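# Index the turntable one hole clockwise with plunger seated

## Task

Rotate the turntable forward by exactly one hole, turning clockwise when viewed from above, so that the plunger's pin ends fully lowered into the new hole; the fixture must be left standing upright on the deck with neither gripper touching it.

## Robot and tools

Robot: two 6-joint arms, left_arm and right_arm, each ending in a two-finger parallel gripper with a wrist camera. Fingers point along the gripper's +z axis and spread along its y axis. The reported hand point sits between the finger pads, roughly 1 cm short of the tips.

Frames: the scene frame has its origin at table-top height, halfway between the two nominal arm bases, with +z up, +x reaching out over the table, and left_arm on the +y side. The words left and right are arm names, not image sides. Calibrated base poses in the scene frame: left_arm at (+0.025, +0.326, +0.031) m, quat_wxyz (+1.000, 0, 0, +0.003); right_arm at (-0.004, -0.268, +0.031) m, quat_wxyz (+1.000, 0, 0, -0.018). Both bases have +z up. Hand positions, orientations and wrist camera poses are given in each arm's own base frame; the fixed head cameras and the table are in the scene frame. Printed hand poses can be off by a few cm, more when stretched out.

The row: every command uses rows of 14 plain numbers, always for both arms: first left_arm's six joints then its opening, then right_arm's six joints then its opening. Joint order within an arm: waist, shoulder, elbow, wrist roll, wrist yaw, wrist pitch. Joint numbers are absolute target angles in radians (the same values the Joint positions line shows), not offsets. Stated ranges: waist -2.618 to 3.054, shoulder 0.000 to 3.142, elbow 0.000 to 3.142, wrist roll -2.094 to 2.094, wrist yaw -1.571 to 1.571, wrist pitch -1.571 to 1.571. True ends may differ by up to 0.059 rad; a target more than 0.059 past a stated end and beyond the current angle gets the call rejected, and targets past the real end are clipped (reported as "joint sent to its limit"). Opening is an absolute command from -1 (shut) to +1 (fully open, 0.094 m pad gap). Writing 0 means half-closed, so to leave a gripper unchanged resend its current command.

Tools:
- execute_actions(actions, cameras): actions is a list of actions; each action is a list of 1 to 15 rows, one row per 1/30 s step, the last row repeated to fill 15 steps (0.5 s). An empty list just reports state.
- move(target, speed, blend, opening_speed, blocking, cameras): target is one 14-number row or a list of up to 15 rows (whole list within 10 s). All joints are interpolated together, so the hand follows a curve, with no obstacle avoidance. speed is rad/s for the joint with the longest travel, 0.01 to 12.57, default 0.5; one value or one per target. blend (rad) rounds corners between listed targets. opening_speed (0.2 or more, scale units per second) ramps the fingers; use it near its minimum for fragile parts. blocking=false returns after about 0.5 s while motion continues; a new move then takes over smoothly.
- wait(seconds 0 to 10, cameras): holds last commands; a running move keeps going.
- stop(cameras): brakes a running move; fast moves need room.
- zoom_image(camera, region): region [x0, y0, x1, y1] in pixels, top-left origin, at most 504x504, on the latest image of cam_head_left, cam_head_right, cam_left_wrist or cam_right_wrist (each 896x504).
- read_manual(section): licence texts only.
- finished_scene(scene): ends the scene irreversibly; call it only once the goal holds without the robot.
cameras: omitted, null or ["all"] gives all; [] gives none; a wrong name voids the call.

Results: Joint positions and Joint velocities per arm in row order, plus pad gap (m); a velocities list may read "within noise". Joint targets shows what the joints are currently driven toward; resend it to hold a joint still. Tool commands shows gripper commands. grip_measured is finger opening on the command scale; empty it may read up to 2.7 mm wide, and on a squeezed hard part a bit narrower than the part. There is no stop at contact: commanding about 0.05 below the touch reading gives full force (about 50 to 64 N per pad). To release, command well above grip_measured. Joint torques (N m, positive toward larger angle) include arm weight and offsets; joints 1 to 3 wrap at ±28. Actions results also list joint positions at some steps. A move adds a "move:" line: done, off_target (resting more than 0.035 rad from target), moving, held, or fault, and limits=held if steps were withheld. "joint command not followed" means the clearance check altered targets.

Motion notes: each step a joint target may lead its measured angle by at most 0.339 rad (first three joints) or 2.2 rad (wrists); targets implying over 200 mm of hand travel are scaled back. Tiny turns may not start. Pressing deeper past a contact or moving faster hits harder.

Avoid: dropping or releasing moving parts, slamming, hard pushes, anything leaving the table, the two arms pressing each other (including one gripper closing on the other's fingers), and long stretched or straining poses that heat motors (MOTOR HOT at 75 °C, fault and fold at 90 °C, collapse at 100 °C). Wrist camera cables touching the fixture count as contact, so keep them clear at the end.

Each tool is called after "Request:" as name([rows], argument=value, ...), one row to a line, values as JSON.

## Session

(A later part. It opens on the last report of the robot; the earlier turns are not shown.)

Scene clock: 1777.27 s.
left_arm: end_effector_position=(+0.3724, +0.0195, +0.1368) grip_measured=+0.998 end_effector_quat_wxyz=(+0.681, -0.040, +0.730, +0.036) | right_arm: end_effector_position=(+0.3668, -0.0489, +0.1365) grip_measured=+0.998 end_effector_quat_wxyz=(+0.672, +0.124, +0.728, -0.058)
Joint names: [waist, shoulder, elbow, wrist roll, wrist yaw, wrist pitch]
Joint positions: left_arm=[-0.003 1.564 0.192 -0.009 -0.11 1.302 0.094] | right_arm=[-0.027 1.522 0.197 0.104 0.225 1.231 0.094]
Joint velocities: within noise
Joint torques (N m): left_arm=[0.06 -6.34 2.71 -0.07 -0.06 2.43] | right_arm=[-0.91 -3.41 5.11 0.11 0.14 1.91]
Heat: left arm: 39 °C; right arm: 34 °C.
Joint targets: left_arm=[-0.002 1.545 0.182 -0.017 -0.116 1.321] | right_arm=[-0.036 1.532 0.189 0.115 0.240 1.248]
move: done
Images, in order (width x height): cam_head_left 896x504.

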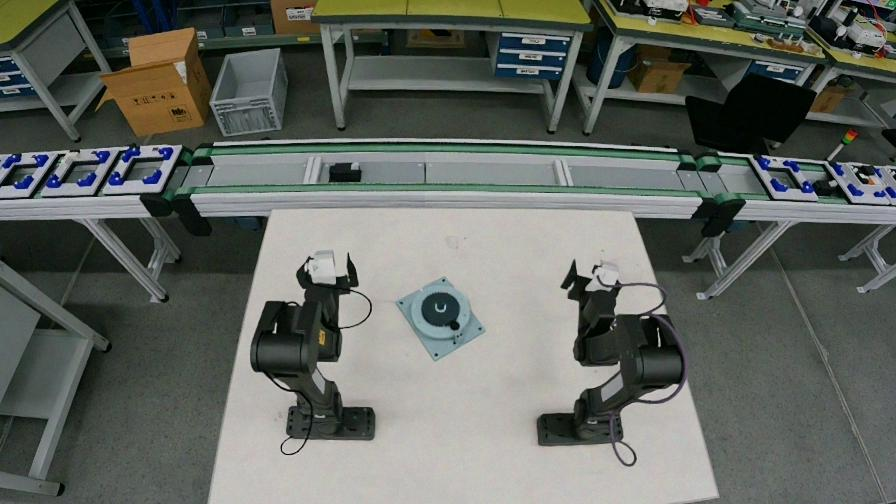

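Request:
move([
  [-0.36, 1.75, 1.30, -0.6, 0, -0.60, -0.15, 0.54, 1.556, 0.25, 0.19, 0.37, 1.0, 0.28],
  [-0.710, 2.053, 1.795, -1.274, 0, -1.320, -0.15, 1.123, 1.580, 0.316, 0.271, 0.506, 0.741, 0.28],
], speed=1.5, blend=[0.15, 0], cameras=["cam_left_wrist", "cam_right_wrist"])

Scene clock: 1791.93 s.
left_arm: end_effector_position=(+0.2952, -0.2563, +0.1003) grip_measured=-0.148 end_effector_quat_wxyz=(-0.001, -0.270, +0.963, -0.004) | right_arm: end_effector_position=(+0.2267, +0.2746, +0.0532) grip_measured=+0.282 end_effector_quat_wxyz=(+0.509, -0.238, +0.814, +0.146)
Joint names: [waist, shoulder, elbow, wrist roll, wrist yaw, wrist pitch]
Joint positions: left_arm=[-0.715 2.032 1.767 -1.262 0.006 -1.3 0.04] | right_arm=[1.117 1.568 0.297 0.26 0.492 0.75 0.06]
Joint velocities: within noise
Joint torques (N m): left_arm=[0.36 -9.03 7.2 -0.11 -0.05 0.17] | right_arm=[0.59 -3.84 7.82 0.14 0.27 1.51]
Heat: left arm: 38 °C; right arm: 37 °C.
Joint targets: left_arm=[-0.710 2.053 1.795 -1.274 0.000 -1.320] | right_arm=[1.123 1.580 0.316 0.271 0.506 0.741]
move: done
Images, in order (width x height): cam_left_wrist 896x504, cam_right_wrist 896x504.

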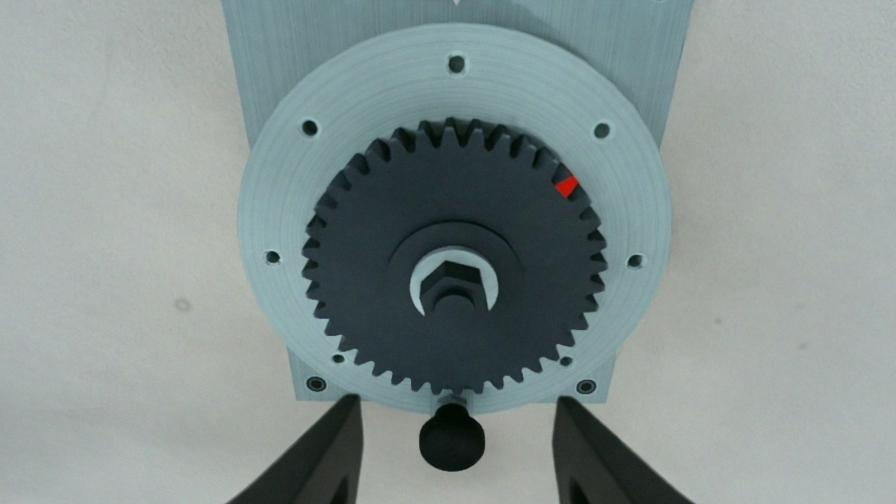

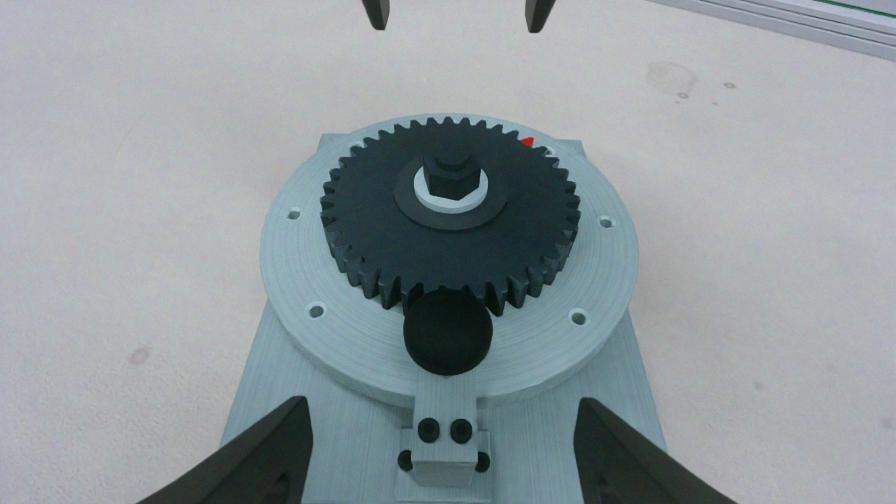

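Request:
zoom_image(camera="cam_left_wrist", region=[400, 230, 520, 330])

Scaled by 4.200 from the camera's 896x504 image, which has a finer 1280x720 frame.

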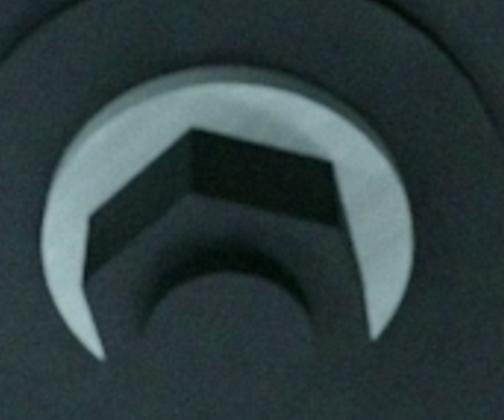

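Request:
move([
  [-0.704, 2.078, 1.570, -1.523, 0, -1.082, -0.15, 1.029, 1.789, 0.417, 0.210, 0.414, 0.888, 0.28],
  [-0.704, 2.078, 1.570, -1.523, 0, -1.082, -0.8, 1.029, 1.789, 0.417, 0.210, 0.414, 0.888, -0.75],
], speed=0.3, opening_speed=0.5, cameras=["cam_left_wrist", "cam_right_wrist"])

Request:
move(target=[-0.704, 2.078, 1.570, -1.523, 0, -1.082, -0.8, 1.029, 1.626, 0.469, 0.210, 0.414, 1.115, -0.75], speed=0.35, cameras=["cam_right_wrist"])

Request:
move([
  [-0.704, 2.078, 1.570, -1.303, 0, -1.082, -0.8, 1.029, 1.626, 0.469, 0.210, 0.414, 1.115, -0.75],
  [-0.704, 2.078, 1.570, -1.303, 0, -1.082, -0.8, 1.029, 1.729, 0.406, 0.210, 0.414, 0.836, -0.75],
], speed=[0.3, 0.35], cameras=["cam_left_wrist", "cam_right_wrist"])

Scene clock: 1851.40 s.
left_arm: end_effector_position=(+0.2961, -0.2549, +0.0440) grip_measured=-0.626 end_effector_quat_wxyz=(-0.001, -0.391, +0.920, -0.004) | right_arm: end_effector_position=(+0.2580, +0.2945, +0.0379) grip_measured=-0.486 end_effector_quat_wxyz=(+0.511, -0.236, +0.813, +0.148)
Joint names: [waist, shoulder, elbow, wrist roll, wrist yaw, wrist pitch]
Joint positions: left_arm=[-0.711 2.06 1.583 -1.514 0.006 -1.087 0.018] | right_arm=[1.036 1.774 0.4 0.218 0.422 0.878 0.024]
Joint velocities: within noise
Joint torques (N m): left_arm=[0.5 -9.35 3.84 -0.09 -0.05 0.48] | right_arm=[-0.77 -5.15 7.08 -0.06 0 1.7]
Heat: left arm: 38 °C; right arm: 36 °C.
Joint targets: left_arm=[-0.704 2.078 1.570 -1.523 0.000 -1.082] | right_arm=[1.029 1.789 0.417 0.210 0.414 0.888]
move: done
Images, in order (width x height): cam_left_wrist 896x504, cam_right_wrist 896x504.

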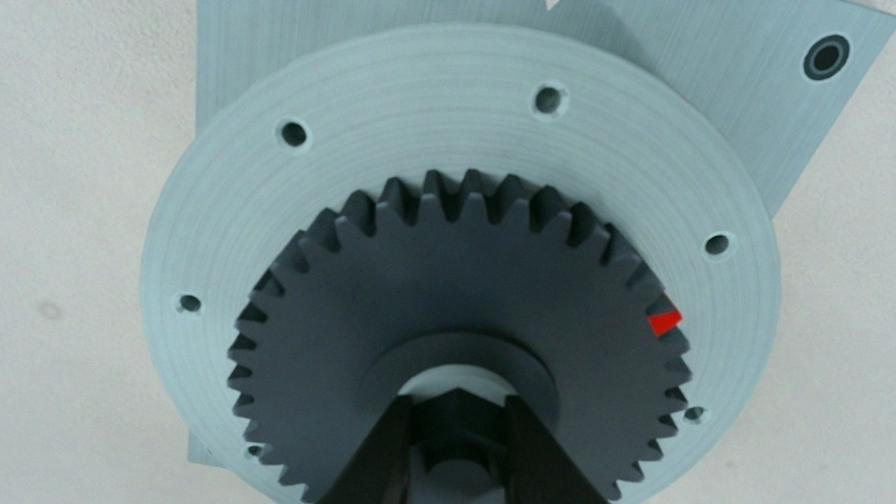

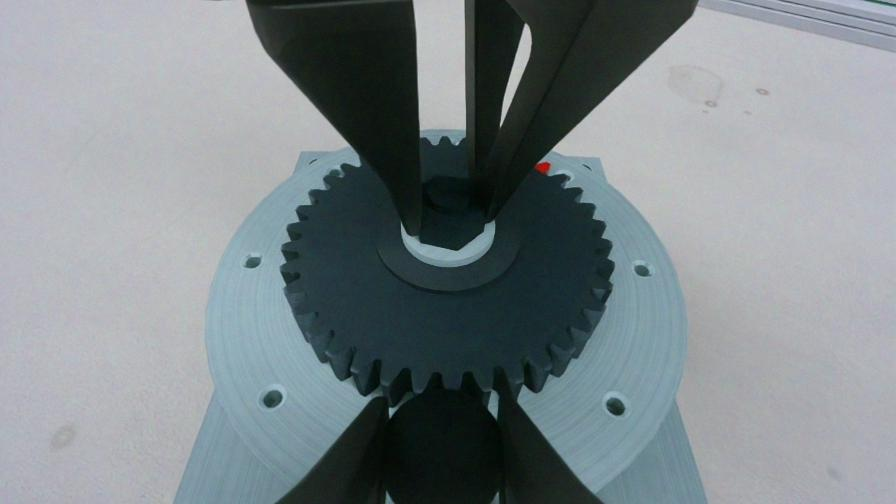

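Scene clock: 1852.43 s.
left_arm: end_effector_position=(+0.2961, -0.2549, +0.0440) grip_measured=-0.626 end_effector_quat_wxyz=(-0.001, -0.391, +0.920, -0.004) | right_arm: end_effector_position=(+0.2580, +0.2973, +0.0473) grip_measured=-0.486 end_effector_quat_wxyz=(+0.512, -0.238, +0.810, +0.159)
Joint names: [waist, shoulder, elbow, wrist roll, wrist yaw, wrist pitch]
Joint positions: left_arm=[-0.711 2.06 1.583 -1.514 0.006 -1.087 0.018] | right_arm=[1.029 1.734 0.403 0.213 0.397 0.852 0.024]
Joint velocities: within noise
Joint torques (N m): left_arm=[0.49 -9.36 3.89 -0.1 -0.05 0.49] | right_arm=[-0.09 -14.89 12.15 -0.02 0.27 4.04]
Heat: left arm: 38 °C; right arm: 37 °C.
Joint targets: left_arm=[-0.704 2.078 1.570 -1.523 0.000 -1.082] | right_arm=[1.029 1.626 0.469 0.210 0.414 1.115]
move: off_target (right_arm); right_arm: the wrist pitch is farthest, 0.263 rad from its target
Images, in order (width x height): cam_right_wrist 896x504.

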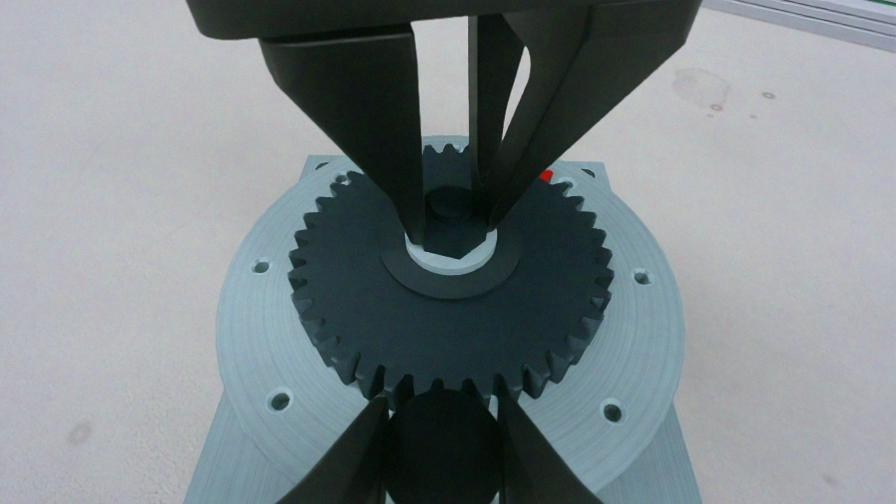

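Scene clock: 1854.30 s.
left_arm: end_effector_position=(+0.2965, -0.2552, +0.0440) grip_measured=-0.626 end_effector_quat_wxyz=(+0.000, -0.299, +0.954, -0.005) | right_arm: end_effector_position=(+0.2567, +0.2951, +0.0424) grip_measured=-0.486 end_effector_quat_wxyz=(+0.505, -0.243, +0.814, +0.153)
Joint names: [waist, shoulder, elbow, wrist roll, wrist yaw, wrist pitch]
Joint positions: left_arm=[-0.711 2.06 1.583 -1.318 0.006 -1.085 0.018] | right_arm=[1.029 1.734 0.403 0.213 0.396 0.828 0.024]
Joint velocities: within noise
Joint torques (N m): left_arm=[0.51 -9.37 3.86 0.18 -0.06 0.46] | right_arm=[-0.03 -6.46 5.9 -0.01 0.27 1.69]
Heat: left arm: 38 °C; right arm: 39 °C.
Joint targets: left_arm=[-0.704 2.078 1.570 -1.303 0.000 -1.082] | right_arm=[1.029 1.729 0.406 0.210 0.414 0.836]
move: done
Images, in order (width x height): cam_left_wrist 896x504, cam_right_wrist 896x504.

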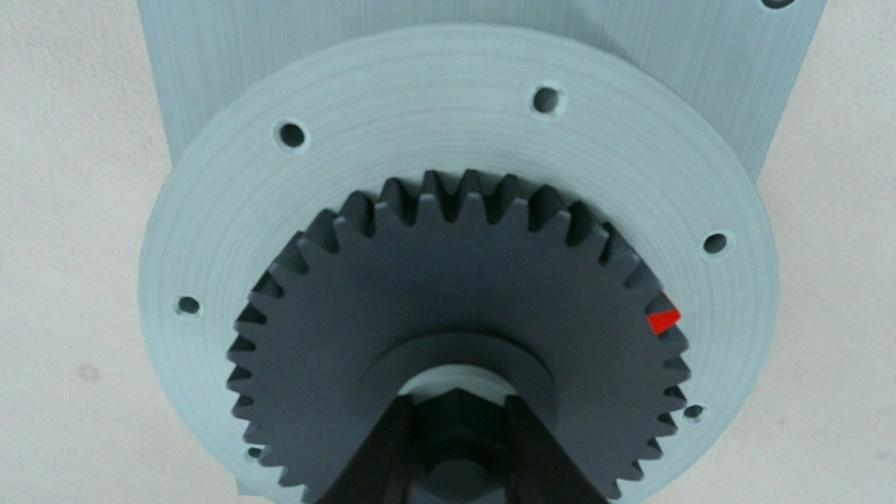

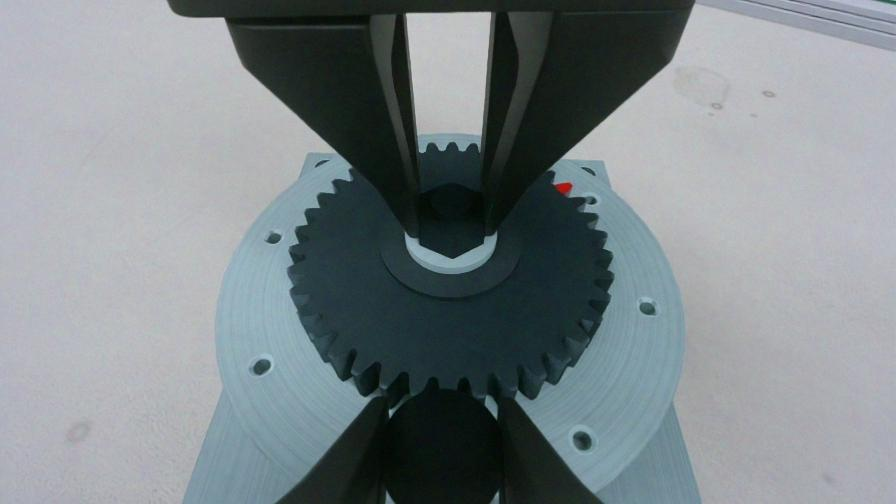

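Request:
move([
  [-0.704, 2.078, 1.570, -1.303, 0, -1.082, -0.8, 1.029, 1.729, 0.406, 0.210, 0.414, 0.836, 0.28],
  [-0.704, 2.078, 1.570, -0.83, 0, -1.082, -0.8, 1.125, 1.545, 0.300, 0.271, 0.506, 0.726, 0.28],
  [-0.704, 2.078, 1.570, -0.61, 0, -1.082, -0.8, 1.125, 1.545, 0.300, 0.271, 0.506, 0.726, 0.28],
  [-0.704, 2.078, 1.570, -0.68, 0, -1.082, -0.8, 1.125, 1.545, 0.300, 0.271, 0.506, 0.726, 0.28],
], speed=[0.3, 0.5, 0.12, 0.2], opening_speed=1.0, cameras=["cam_left_wrist", "cam_right_wrist"])

Request:
zoom_image(camera="cam_right_wrist", region=[350, 250, 550, 450])

Scene clock: 1880.70 s.
left_arm: end_effector_position=(+0.2971, -0.2568, +0.0440) grip_measured=-0.627 end_effector_quat_wxyz=(+0.002, +0.010, +1.000, -0.009) | right_arm: end_effector_position=(+0.2277, +0.2767, +0.0546) grip_measured=+0.278 end_effector_quat_wxyz=(+0.509, -0.238, +0.814, +0.145)
Joint names: [waist, shoulder, elbow, wrist roll, wrist yaw, wrist pitch]
Joint positions: left_arm=[-0.711 2.06 1.583 -0.69 0.01 -1.078 0.018] | right_arm=[1.117 1.567 0.309 0.26 0.493 0.735 0.06]
Joint velocities: within noise
Joint torques (N m): left_arm=[0.49 -9.39 3.92 0.13 -0.11 0.4] | right_arm=[0.68 -6.53 5.19 0.13 0.25 1.51]
Heat: left arm: 38 °C; right arm: 38 °C.
Joint targets: left_arm=[-0.704 2.078 1.570 -0.680 0.000 -1.082] | right_arm=[1.125 1.545 0.300 0.271 0.506 0.726]
move: done
Images, in order (width x height): cam_left_wrist 896x504, cam_right_wrist 896x504.

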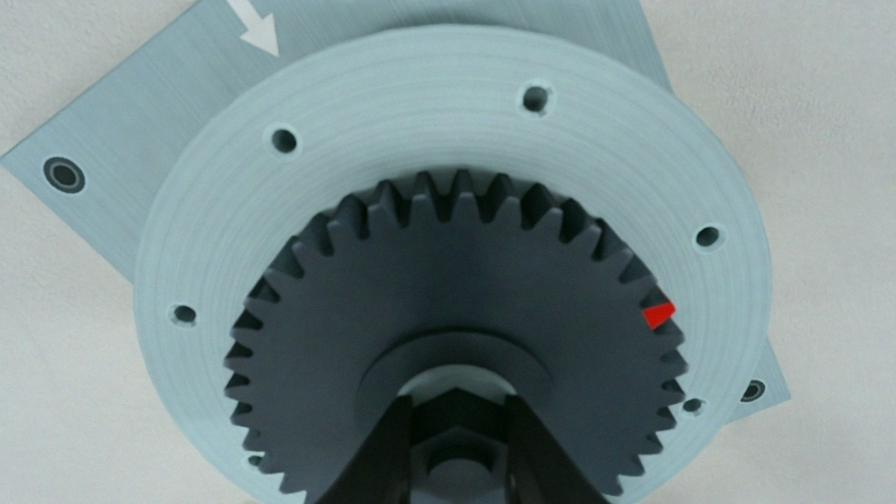

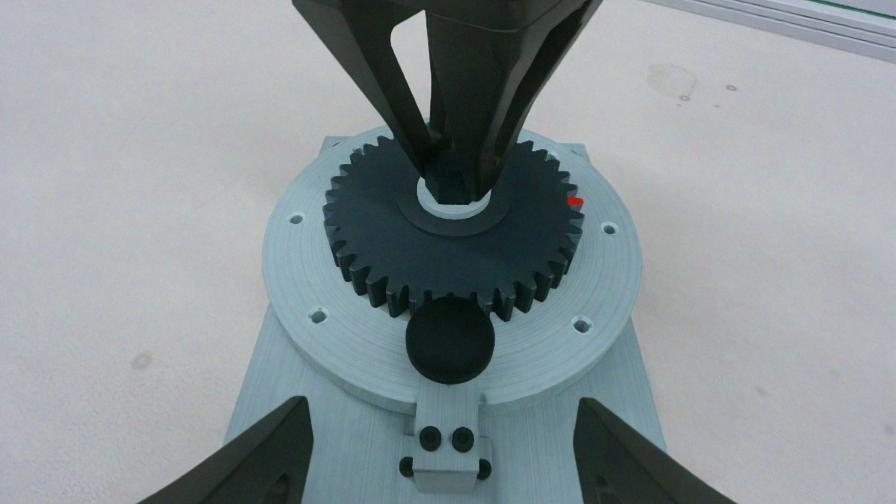

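Scaled by 2.520 from the camera's 896x504 image, which has a finer 1280x720 frame.

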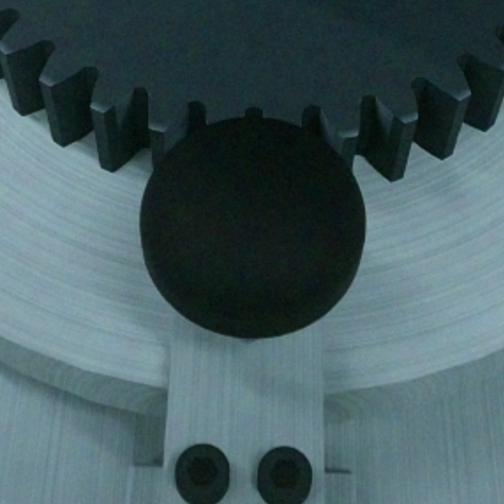

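Request:
move([
  [-0.704, 2.078, 1.570, -0.68, 0, -1.082, -0.8, 1.029, 1.789, 0.417, 0.210, 0.414, 0.888, 0.28],
  [-0.704, 2.078, 1.570, -0.68, 0, -1.082, -0.8, 1.029, 1.789, 0.417, 0.210, 0.414, 0.888, -0.75],
], speed=0.3, opening_speed=0.5, cameras=["cam_right_wrist"])

Request:
move([
  [-0.704, 2.078, 1.570, -0.68, 0, -1.082, -0.8, 1.029, 1.626, 0.469, 0.210, 0.414, 1.115, -0.75],
  [-0.704, 2.078, 1.570, -0.90, 0, -1.082, -0.8, 1.029, 1.626, 0.469, 0.210, 0.414, 1.115, -0.75],
  [-0.704, 2.078, 1.570, -0.90, 0, -1.082, -0.8, 1.029, 1.729, 0.406, 0.210, 0.414, 0.836, -0.75],
  [-0.704, 2.078, 1.570, -0.90, 0, -1.082, -0.8, 1.029, 1.729, 0.406, 0.210, 0.414, 0.836, 0.28],
], speed=[0.35, 0.3, 0.35, 0.3], opening_speed=1.0, cameras=["cam_left_wrist", "cam_right_wrist"])

Request:
move([
  [-0.704, 2.078, 1.570, -1.37, 0, -1.082, -0.8, 1.125, 1.545, 0.300, 0.271, 0.506, 0.726, 0.28],
  [-0.704, 2.078, 1.570, -1.60, 0, -1.082, -0.8, 1.125, 1.545, 0.300, 0.271, 0.506, 0.726, 0.28],
  [-0.704, 2.078, 1.570, -1.53, 0, -1.082, -0.8, 1.125, 1.545, 0.300, 0.271, 0.506, 0.726, 0.28],
], speed=[0.5, 0.12, 0.2], cameras=["cam_left_wrist", "cam_right_wrist"])

Scene clock: 1946.30 s.
left_arm: end_effector_position=(+0.2971, -0.2568, +0.0440) grip_measured=-0.627 end_effector_quat_wxyz=(+0.002, +0.010, +1.000, -0.009) | right_arm: end_effector_position=(+0.2580, +0.2946, +0.0377) grip_measured=-0.486 end_effector_quat_wxyz=(+0.511, -0.236, +0.813, +0.148)
Joint names: [waist, shoulder, elbow, wrist roll, wrist yaw, wrist pitch]
Joint positions: left_arm=[-0.711 2.06 1.583 -0.69 0.01 -1.078 0.018] | right_arm=[1.036 1.774 0.4 0.218 0.422 0.878 0.024]
Joint velocities: within noise
Joint torques (N m): left_arm=[0.47 -9.36 3.88 0.13 -0.1 0.38] | right_arm=[-0.79 -5.09 7.01 -0.06 0.03 1.69]
Heat: left arm: 38 °C; right arm: 38 °C.
Joint targets: left_arm=[-0.704 2.078 1.570 -0.680 0.000 -1.082] | right_arm=[1.029 1.789 0.417 0.210 0.414 0.888]
move: done
Images, in order (width x height): cam_right_wrist 896x504.

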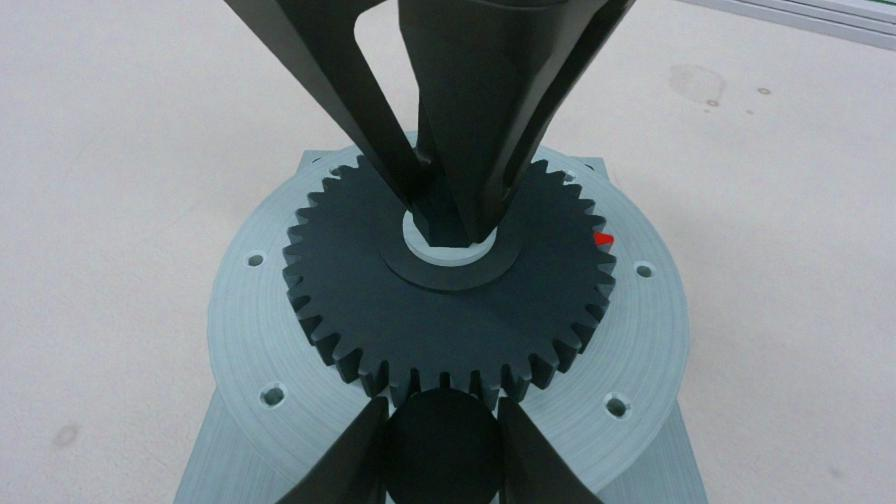

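Scene clock: 1950.17 s.
left_arm: end_effector_position=(+0.2972, -0.2567, +0.0440) grip_measured=-0.627 end_effector_quat_wxyz=(+0.002, -0.088, +0.996, -0.009) | right_arm: end_effector_position=(+0.2570, +0.2944, +0.0426) grip_measured=+0.278 end_effector_quat_wxyz=(+0.506, -0.242, +0.814, +0.151)
Joint names: [waist, shoulder, elbow, wrist roll, wrist yaw, wrist pitch]
Joint positions: left_arm=[-0.711 2.06 1.583 -0.886 0.01 -1.078 0.018] | right_arm=[1.03 1.734 0.403 0.211 0.402 0.83 0.06]
Joint velocities: within noise
Joint torques (N m): left_arm=[0.49 -9.39 3.89 -0.15 -0.09 0.39] | right_arm=[-0.12 -6.42 5.94 0 0.2 1.68]
Heat: left arm: 38 °C; right arm: 39 °C.
Joint targets: left_arm=[-0.704 2.078 1.570 -0.900 0.000 -1.082] | right_arm=[1.029 1.729 0.406 0.210 0.414 0.836]
move: done
Images, in order (width x height): cam_left_wrist 896x504, cam_right_wrist 896x504.

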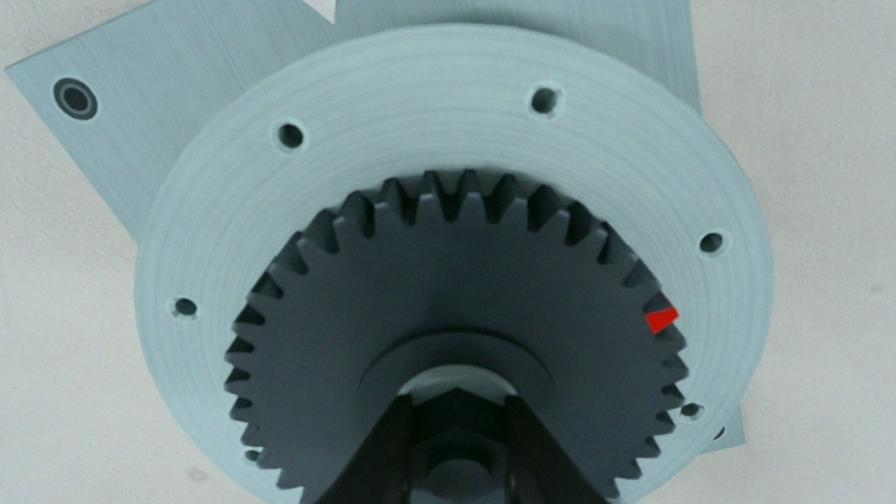

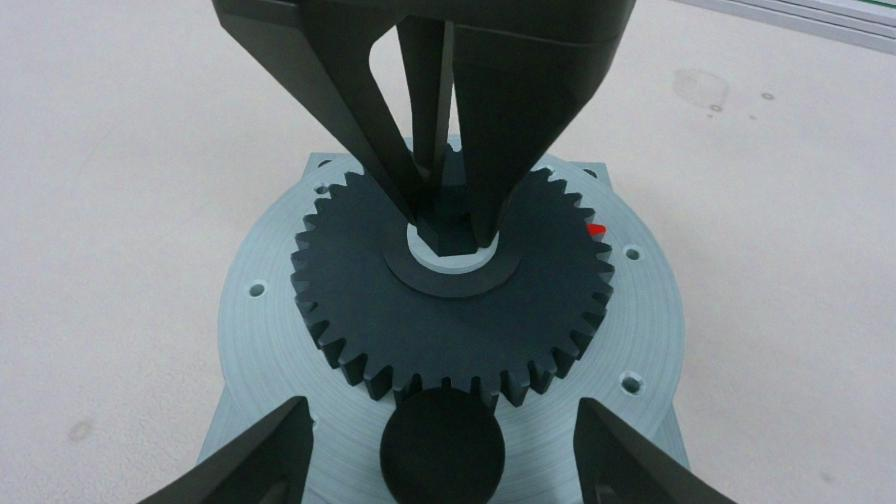

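Scene clock: 1953.87 s.
left_arm: end_effector_position=(+0.2962, -0.2554, +0.0440) grip_measured=-0.628 end_effector_quat_wxyz=(-0.002, -0.398, +0.917, -0.005) | right_arm: end_effector_position=(+0.2277, +0.2767, +0.0546) grip_measured=+0.278 end_effector_quat_wxyz=(+0.509, -0.238, +0.814, +0.145)
Joint names: [waist, shoulder, elbow, wrist roll, wrist yaw, wrist pitch]
Joint positions: left_arm=[-0.711 2.06 1.583 -1.529 0.008 -1.085 0.017] | right_arm=[1.117 1.567 0.309 0.26 0.493 0.735 0.06]
Joint velocities: within noise
Joint torques (N m): left_arm=[0.51 -9.39 3.88 0.01 -0.08 0.46] | right_arm=[0.69 -6.5 5.23 0.12 0.26 1.51]
Heat: left arm: 38 °C; right arm: 39 °C.
Joint targets: left_arm=[-0.704 2.078 1.570 -1.530 0.000 -1.082] | right_arm=[1.125 1.545 0.300 0.271 0.506 0.726]
move: done
Images, in order (width x height): cam_left_wrist 896x504, cam_right_wrist 896x504.

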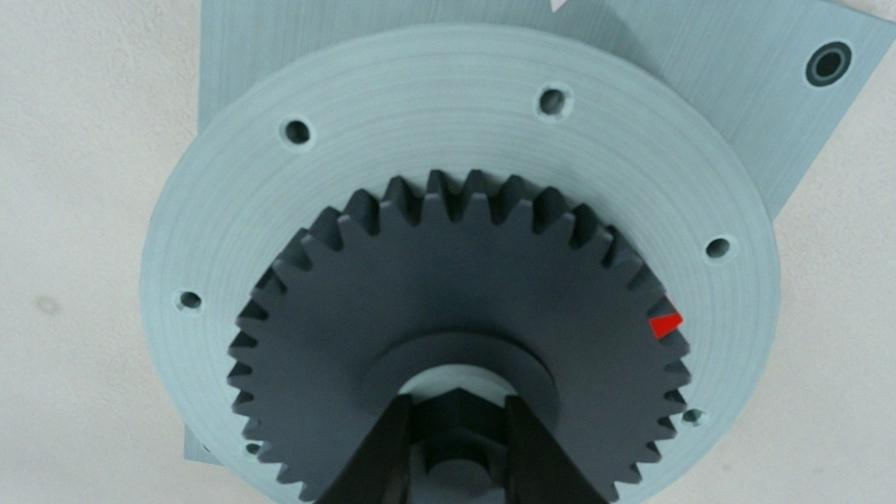

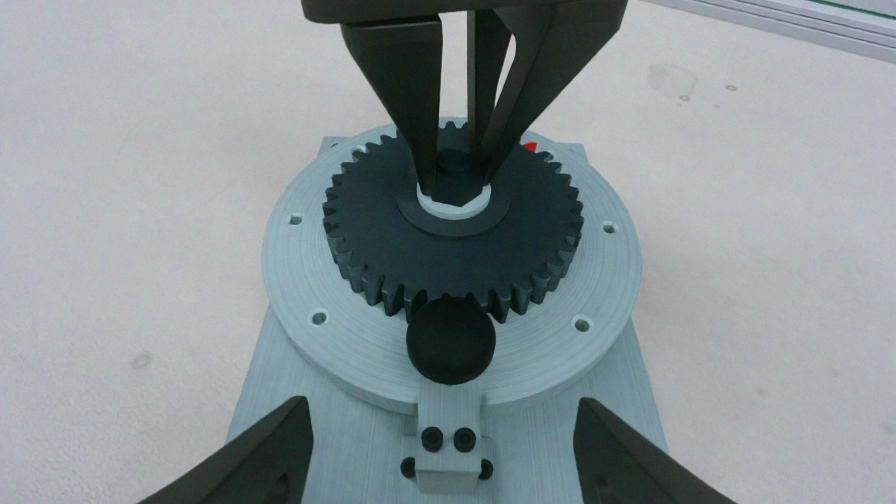

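Request:
move([
  [-0.704, 2.078, 1.570, -1.53, 0, -1.082, -0.15, 1.125, 1.545, 0.300, 0.271, 0.506, 0.726, 0.28],
  [-0.704, 2.078, 1.570, -0.472, 0, -1.082, -0.15, 1.029, 1.789, 0.417, 0.210, 0.414, 0.888, 0.28],
  [-0.704, 2.078, 1.570, -0.472, 0, -1.082, -0.8, 1.029, 1.789, 0.417, 0.210, 0.414, 0.888, -0.75],
], speed=[0.3, 0.6, 0.3], opening_speed=0.8, cameras=["cam_left_wrist", "cam_right_wrist"])

Scene clock: 1968.87 s.
left_arm: end_effector_position=(+0.2959, -0.2572, +0.0440) grip_measured=-0.625 end_effector_quat_wxyz=(+0.000, +0.114, +0.993, -0.010) | right_arm: end_effector_position=(+0.2578, +0.2948, +0.0382) grip_measured=-0.486 end_effector_quat_wxyz=(+0.511, -0.236, +0.813, +0.148)
Joint names: [waist, shoulder, elbow, wrist roll, wrist yaw, wrist pitch]
Joint positions: left_arm=[-0.711 2.06 1.583 -0.481 0.017 -1.082 0.018] | right_arm=[1.038 1.773 0.4 0.218 0.423 0.878 0.024]
Joint velocities: within noise
Joint torques (N m): left_arm=[0.53 -9.35 3.88 0.12 -0.14 0.42] | right_arm=[-0.92 -5.07 7.05 -0.06 0.01 1.71]
Heat: left arm: 38 °C; right arm: 38 °C.
Joint targets: left_arm=[-0.704 2.078 1.570 -0.472 0.000 -1.082] | right_arm=[1.029 1.789 0.417 0.210 0.414 0.888]
move: done
Images, in order (width x height): cam_left_wrist 896x504, cam_right_wrist 896x504.

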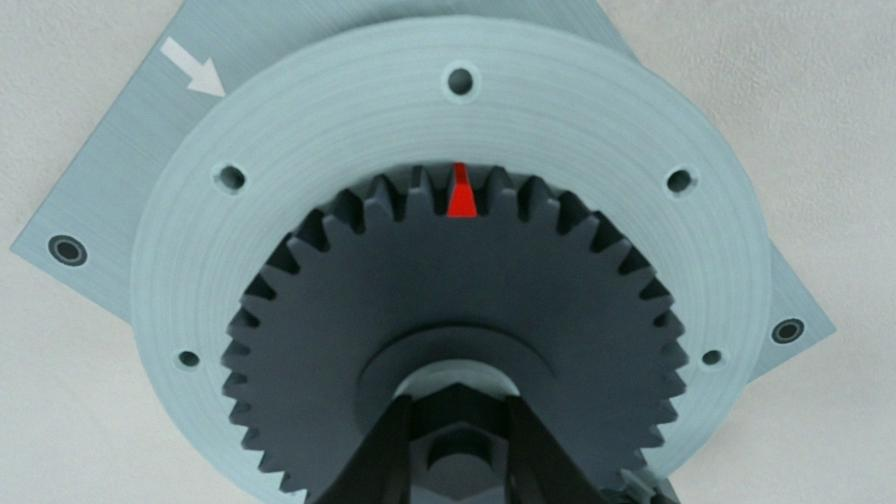

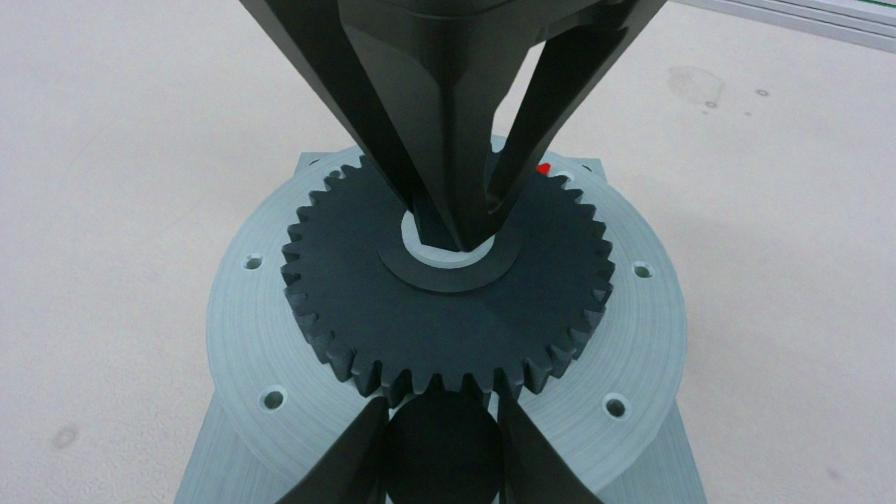

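Request:
move([
  [-0.704, 2.078, 1.570, -0.472, 0, -1.082, -0.8, 1.029, 1.626, 0.469, 0.210, 0.414, 1.115, -0.75],
  [-0.704, 2.078, 1.570, -0.692, 0, -1.082, -0.8, 1.029, 1.626, 0.469, 0.210, 0.414, 1.115, -0.75],
  [-0.704, 2.078, 1.570, -0.692, 0, -1.082, -0.8, 1.029, 1.729, 0.406, 0.210, 0.414, 0.836, -0.75],
  [-0.704, 2.078, 1.570, -0.692, 0, -1.082, -0.8, 1.029, 1.729, 0.406, 0.210, 0.414, 0.836, 0.28],
], speed=[0.35, 0.3, 0.35, 0.3], opening_speed=1.0, cameras=[])

Request:
move([
  [-0.704, 2.078, 1.570, -1.162, 0, -1.082, -0.8, 1.125, 1.545, 0.300, 0.271, 0.506, 0.726, 0.28],
  [-0.704, 2.078, 1.570, -1.392, 0, -1.082, -0.8, 1.125, 1.545, 0.300, 0.271, 0.506, 0.726, 0.28],
  [-0.704, 2.078, 1.570, -1.322, 0, -1.082, -0.8, 1.125, 1.545, 0.300, 0.271, 0.506, 0.726, 0.28],
], speed=[0.5, 0.12, 0.2], cameras=["cam_left_wrist", "cam_right_wrist"])

Scene clock: 1982.77 s.
left_arm: end_effector_position=(+0.2959, -0.2572, +0.0440) grip_measured=-0.625 end_effector_quat_wxyz=(-0.001, +0.016, +1.000, -0.010) | right_arm: end_effector_position=(+0.2573, +0.2944, +0.0430) grip_measured=+0.278 end_effector_quat_wxyz=(+0.506, -0.241, +0.814, +0.151)
Joint names: [waist, shoulder, elbow, wrist roll, wrist yaw, wrist pitch]
Joint positions: left_arm=[-0.711 2.06 1.583 -0.678 0.017 -1.082 0.018] | right_arm=[1.029 1.733 0.403 0.214 0.402 0.83 0.06]
Joint velocities: within noise
Joint torques (N m): left_arm=[0.49 -9.36 3.86 -0.15 -0.15 0.44] | right_arm=[-0.1 -6.37 5.9 -0.02 0.21 1.68]
Heat: left arm: 38 °C; right arm: 39 °C.
Joint targets: left_arm=[-0.704 2.078 1.570 -0.692 0.000 -1.082] | right_arm=[1.029 1.729 0.406 0.210 0.414 0.836]
move: done
No camera images: "cameras" was empty.

Scene clock: 1986.43 s.
left_arm: end_effector_position=(+0.2959, -0.2564, +0.0440) grip_measured=-0.626 end_effector_quat_wxyz=(-0.003, -0.294, +0.956, -0.008) | right_arm: end_effector_position=(+0.2277, +0.2767, +0.0546) grip_measured=+0.278 end_effector_quat_wxyz=(+0.509, -0.238, +0.814, +0.145)
Joint names: [waist, shoulder, elbow, wrist roll, wrist yaw, wrist pitch]
Joint positions: left_arm=[-0.711 2.06 1.583 -1.307 0.013 -1.083 0.018] | right_arm=[1.117 1.567 0.309 0.26 0.493 0.735 0.06]
Joint velocities: within noise
Joint torques (N m): left_arm=[0.5 -9.36 3.89 -0.16 -0.12 0.45] | right_arm=[0.66 -6.6 5.19 0.13 0.25 1.5]
Heat: left arm: 38 °C; right arm: 39 °C.
Joint targets: left_arm=[-0.704 2.078 1.570 -1.322 0.000 -1.082] | right_arm=[1.125 1.545 0.300 0.271 0.506 0.726]
move: done
Images, in order (width x height): cam_left_wrist 896x504, cam_right_wrist 896x504.

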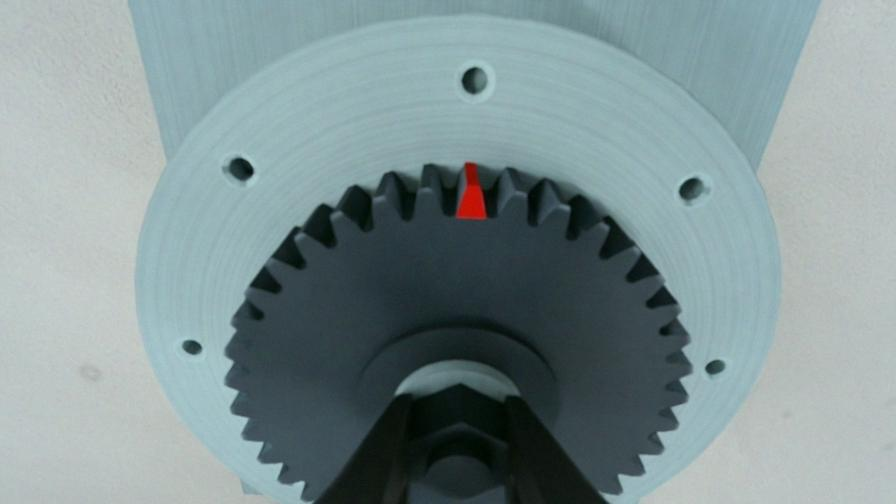

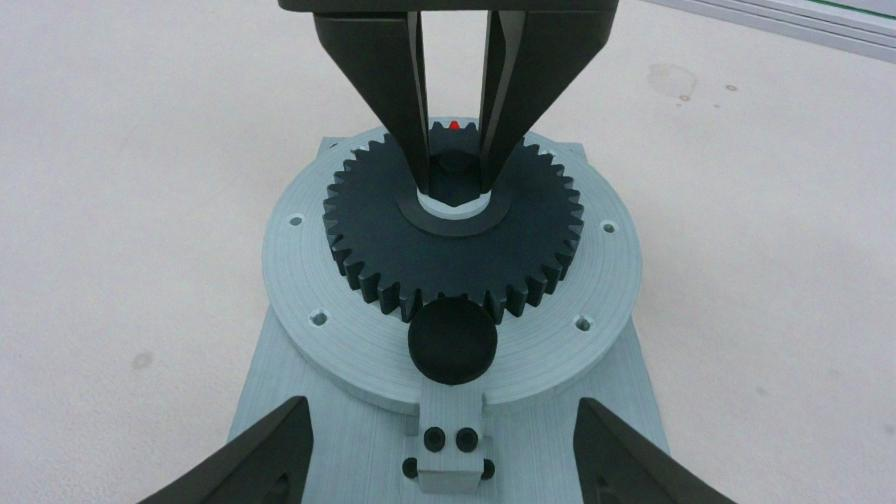

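Request:
move([
  [-0.704, 2.078, 1.570, -1.305, 0, -1.082, -0.8, 1.125, 1.545, 0.300, 0.271, 0.506, 0.726, 0.28],
  [-0.704, 2.078, 1.570, -1.305, 0, -1.082, -0.1, 1.125, 1.545, 0.300, 0.271, 0.506, 0.726, 0.28],
  [-0.710, 2.03, 1.75, -1.305, 0, -1.32, -0.1, 0.9, 1.53, 0.3, 0.1, 0.3, 0.72, 0.28],
  [-0.1, 1.7, 1.5, -0.5, 0, -1.32, -0.1, 0.2, 1.5, 0.8, 0, 0, 0.0, 0.28],
], speed=[0.2, 0.2, 0.6, 1.2], opening_speed=1.0, cameras=["cam_head_left"])

Request:
zoom_image(camera="cam_head_left", region=[380, 260, 500, 370])

Scene clock: 2007.47 s.
left_arm: end_effector_position=(+0.3241, -0.0316, +0.1383) grip_measured=-0.102 end_effector_quat_wxyz=(+0.024, -0.204, +0.979, -0.009) | right_arm: end_effector_position=(+0.4051, +0.0812, +0.0948) grip_measured=+0.278 end_effector_quat_wxyz=(+0.405, -0.085, +0.910, +0.037)
Joint names: [waist, shoulder, elbow, wrist roll, wrist yaw, wrist pitch]
Joint positions: left_arm=[-0.099 1.726 1.514 -0.511 0.003 -1.307 0.042] | right_arm=[0.201 1.523 0.781 0.009 0.012 0.009 0.06]
Joint velocities: within noise
Joint torques (N m): left_arm=[-0.12 -10.55 3.97 0.11 -0.03 0.35] | right_arm=[-0.12 -8.1 10.11 -0.08 -0.12 1.4]
Heat: left arm: 38 °C; right arm: 38 °C.
Joint targets: left_arm=[-0.100 1.700 1.500 -0.500 0.000 -1.320] | right_arm=[0.200 1.500 0.800 0.000 0.000 0.000]
move: done
Images, in order (width x height): cam_head_left 896x504.

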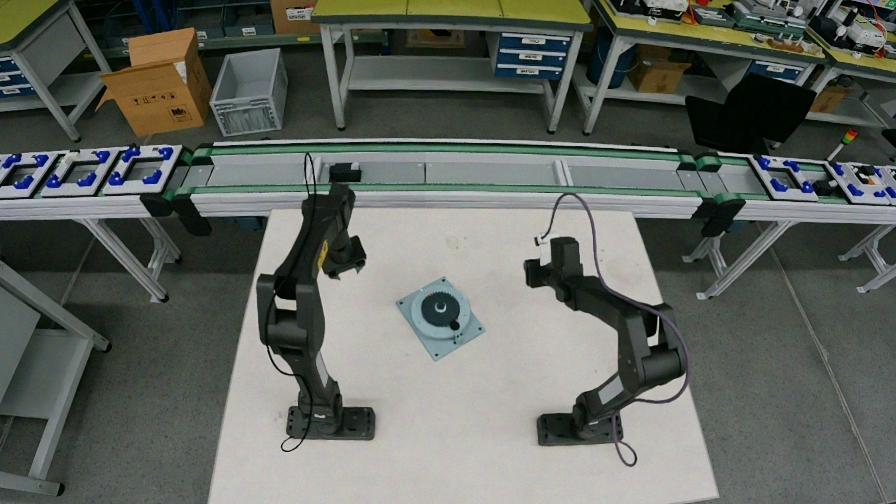

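Scaled by 4.200 from the camera's 896x504 image, which has a finer 1280x720 frame.

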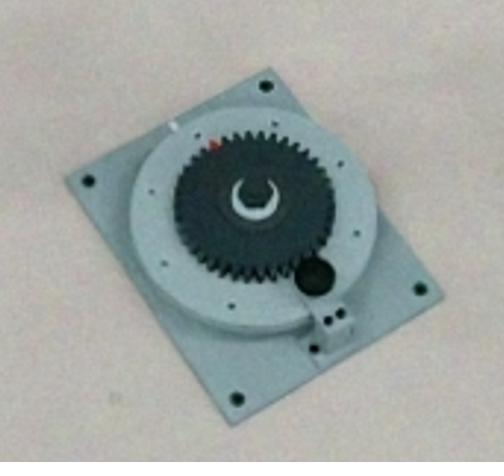

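Request:
finished_scene(scene=1)

The scene is finished: the task was done.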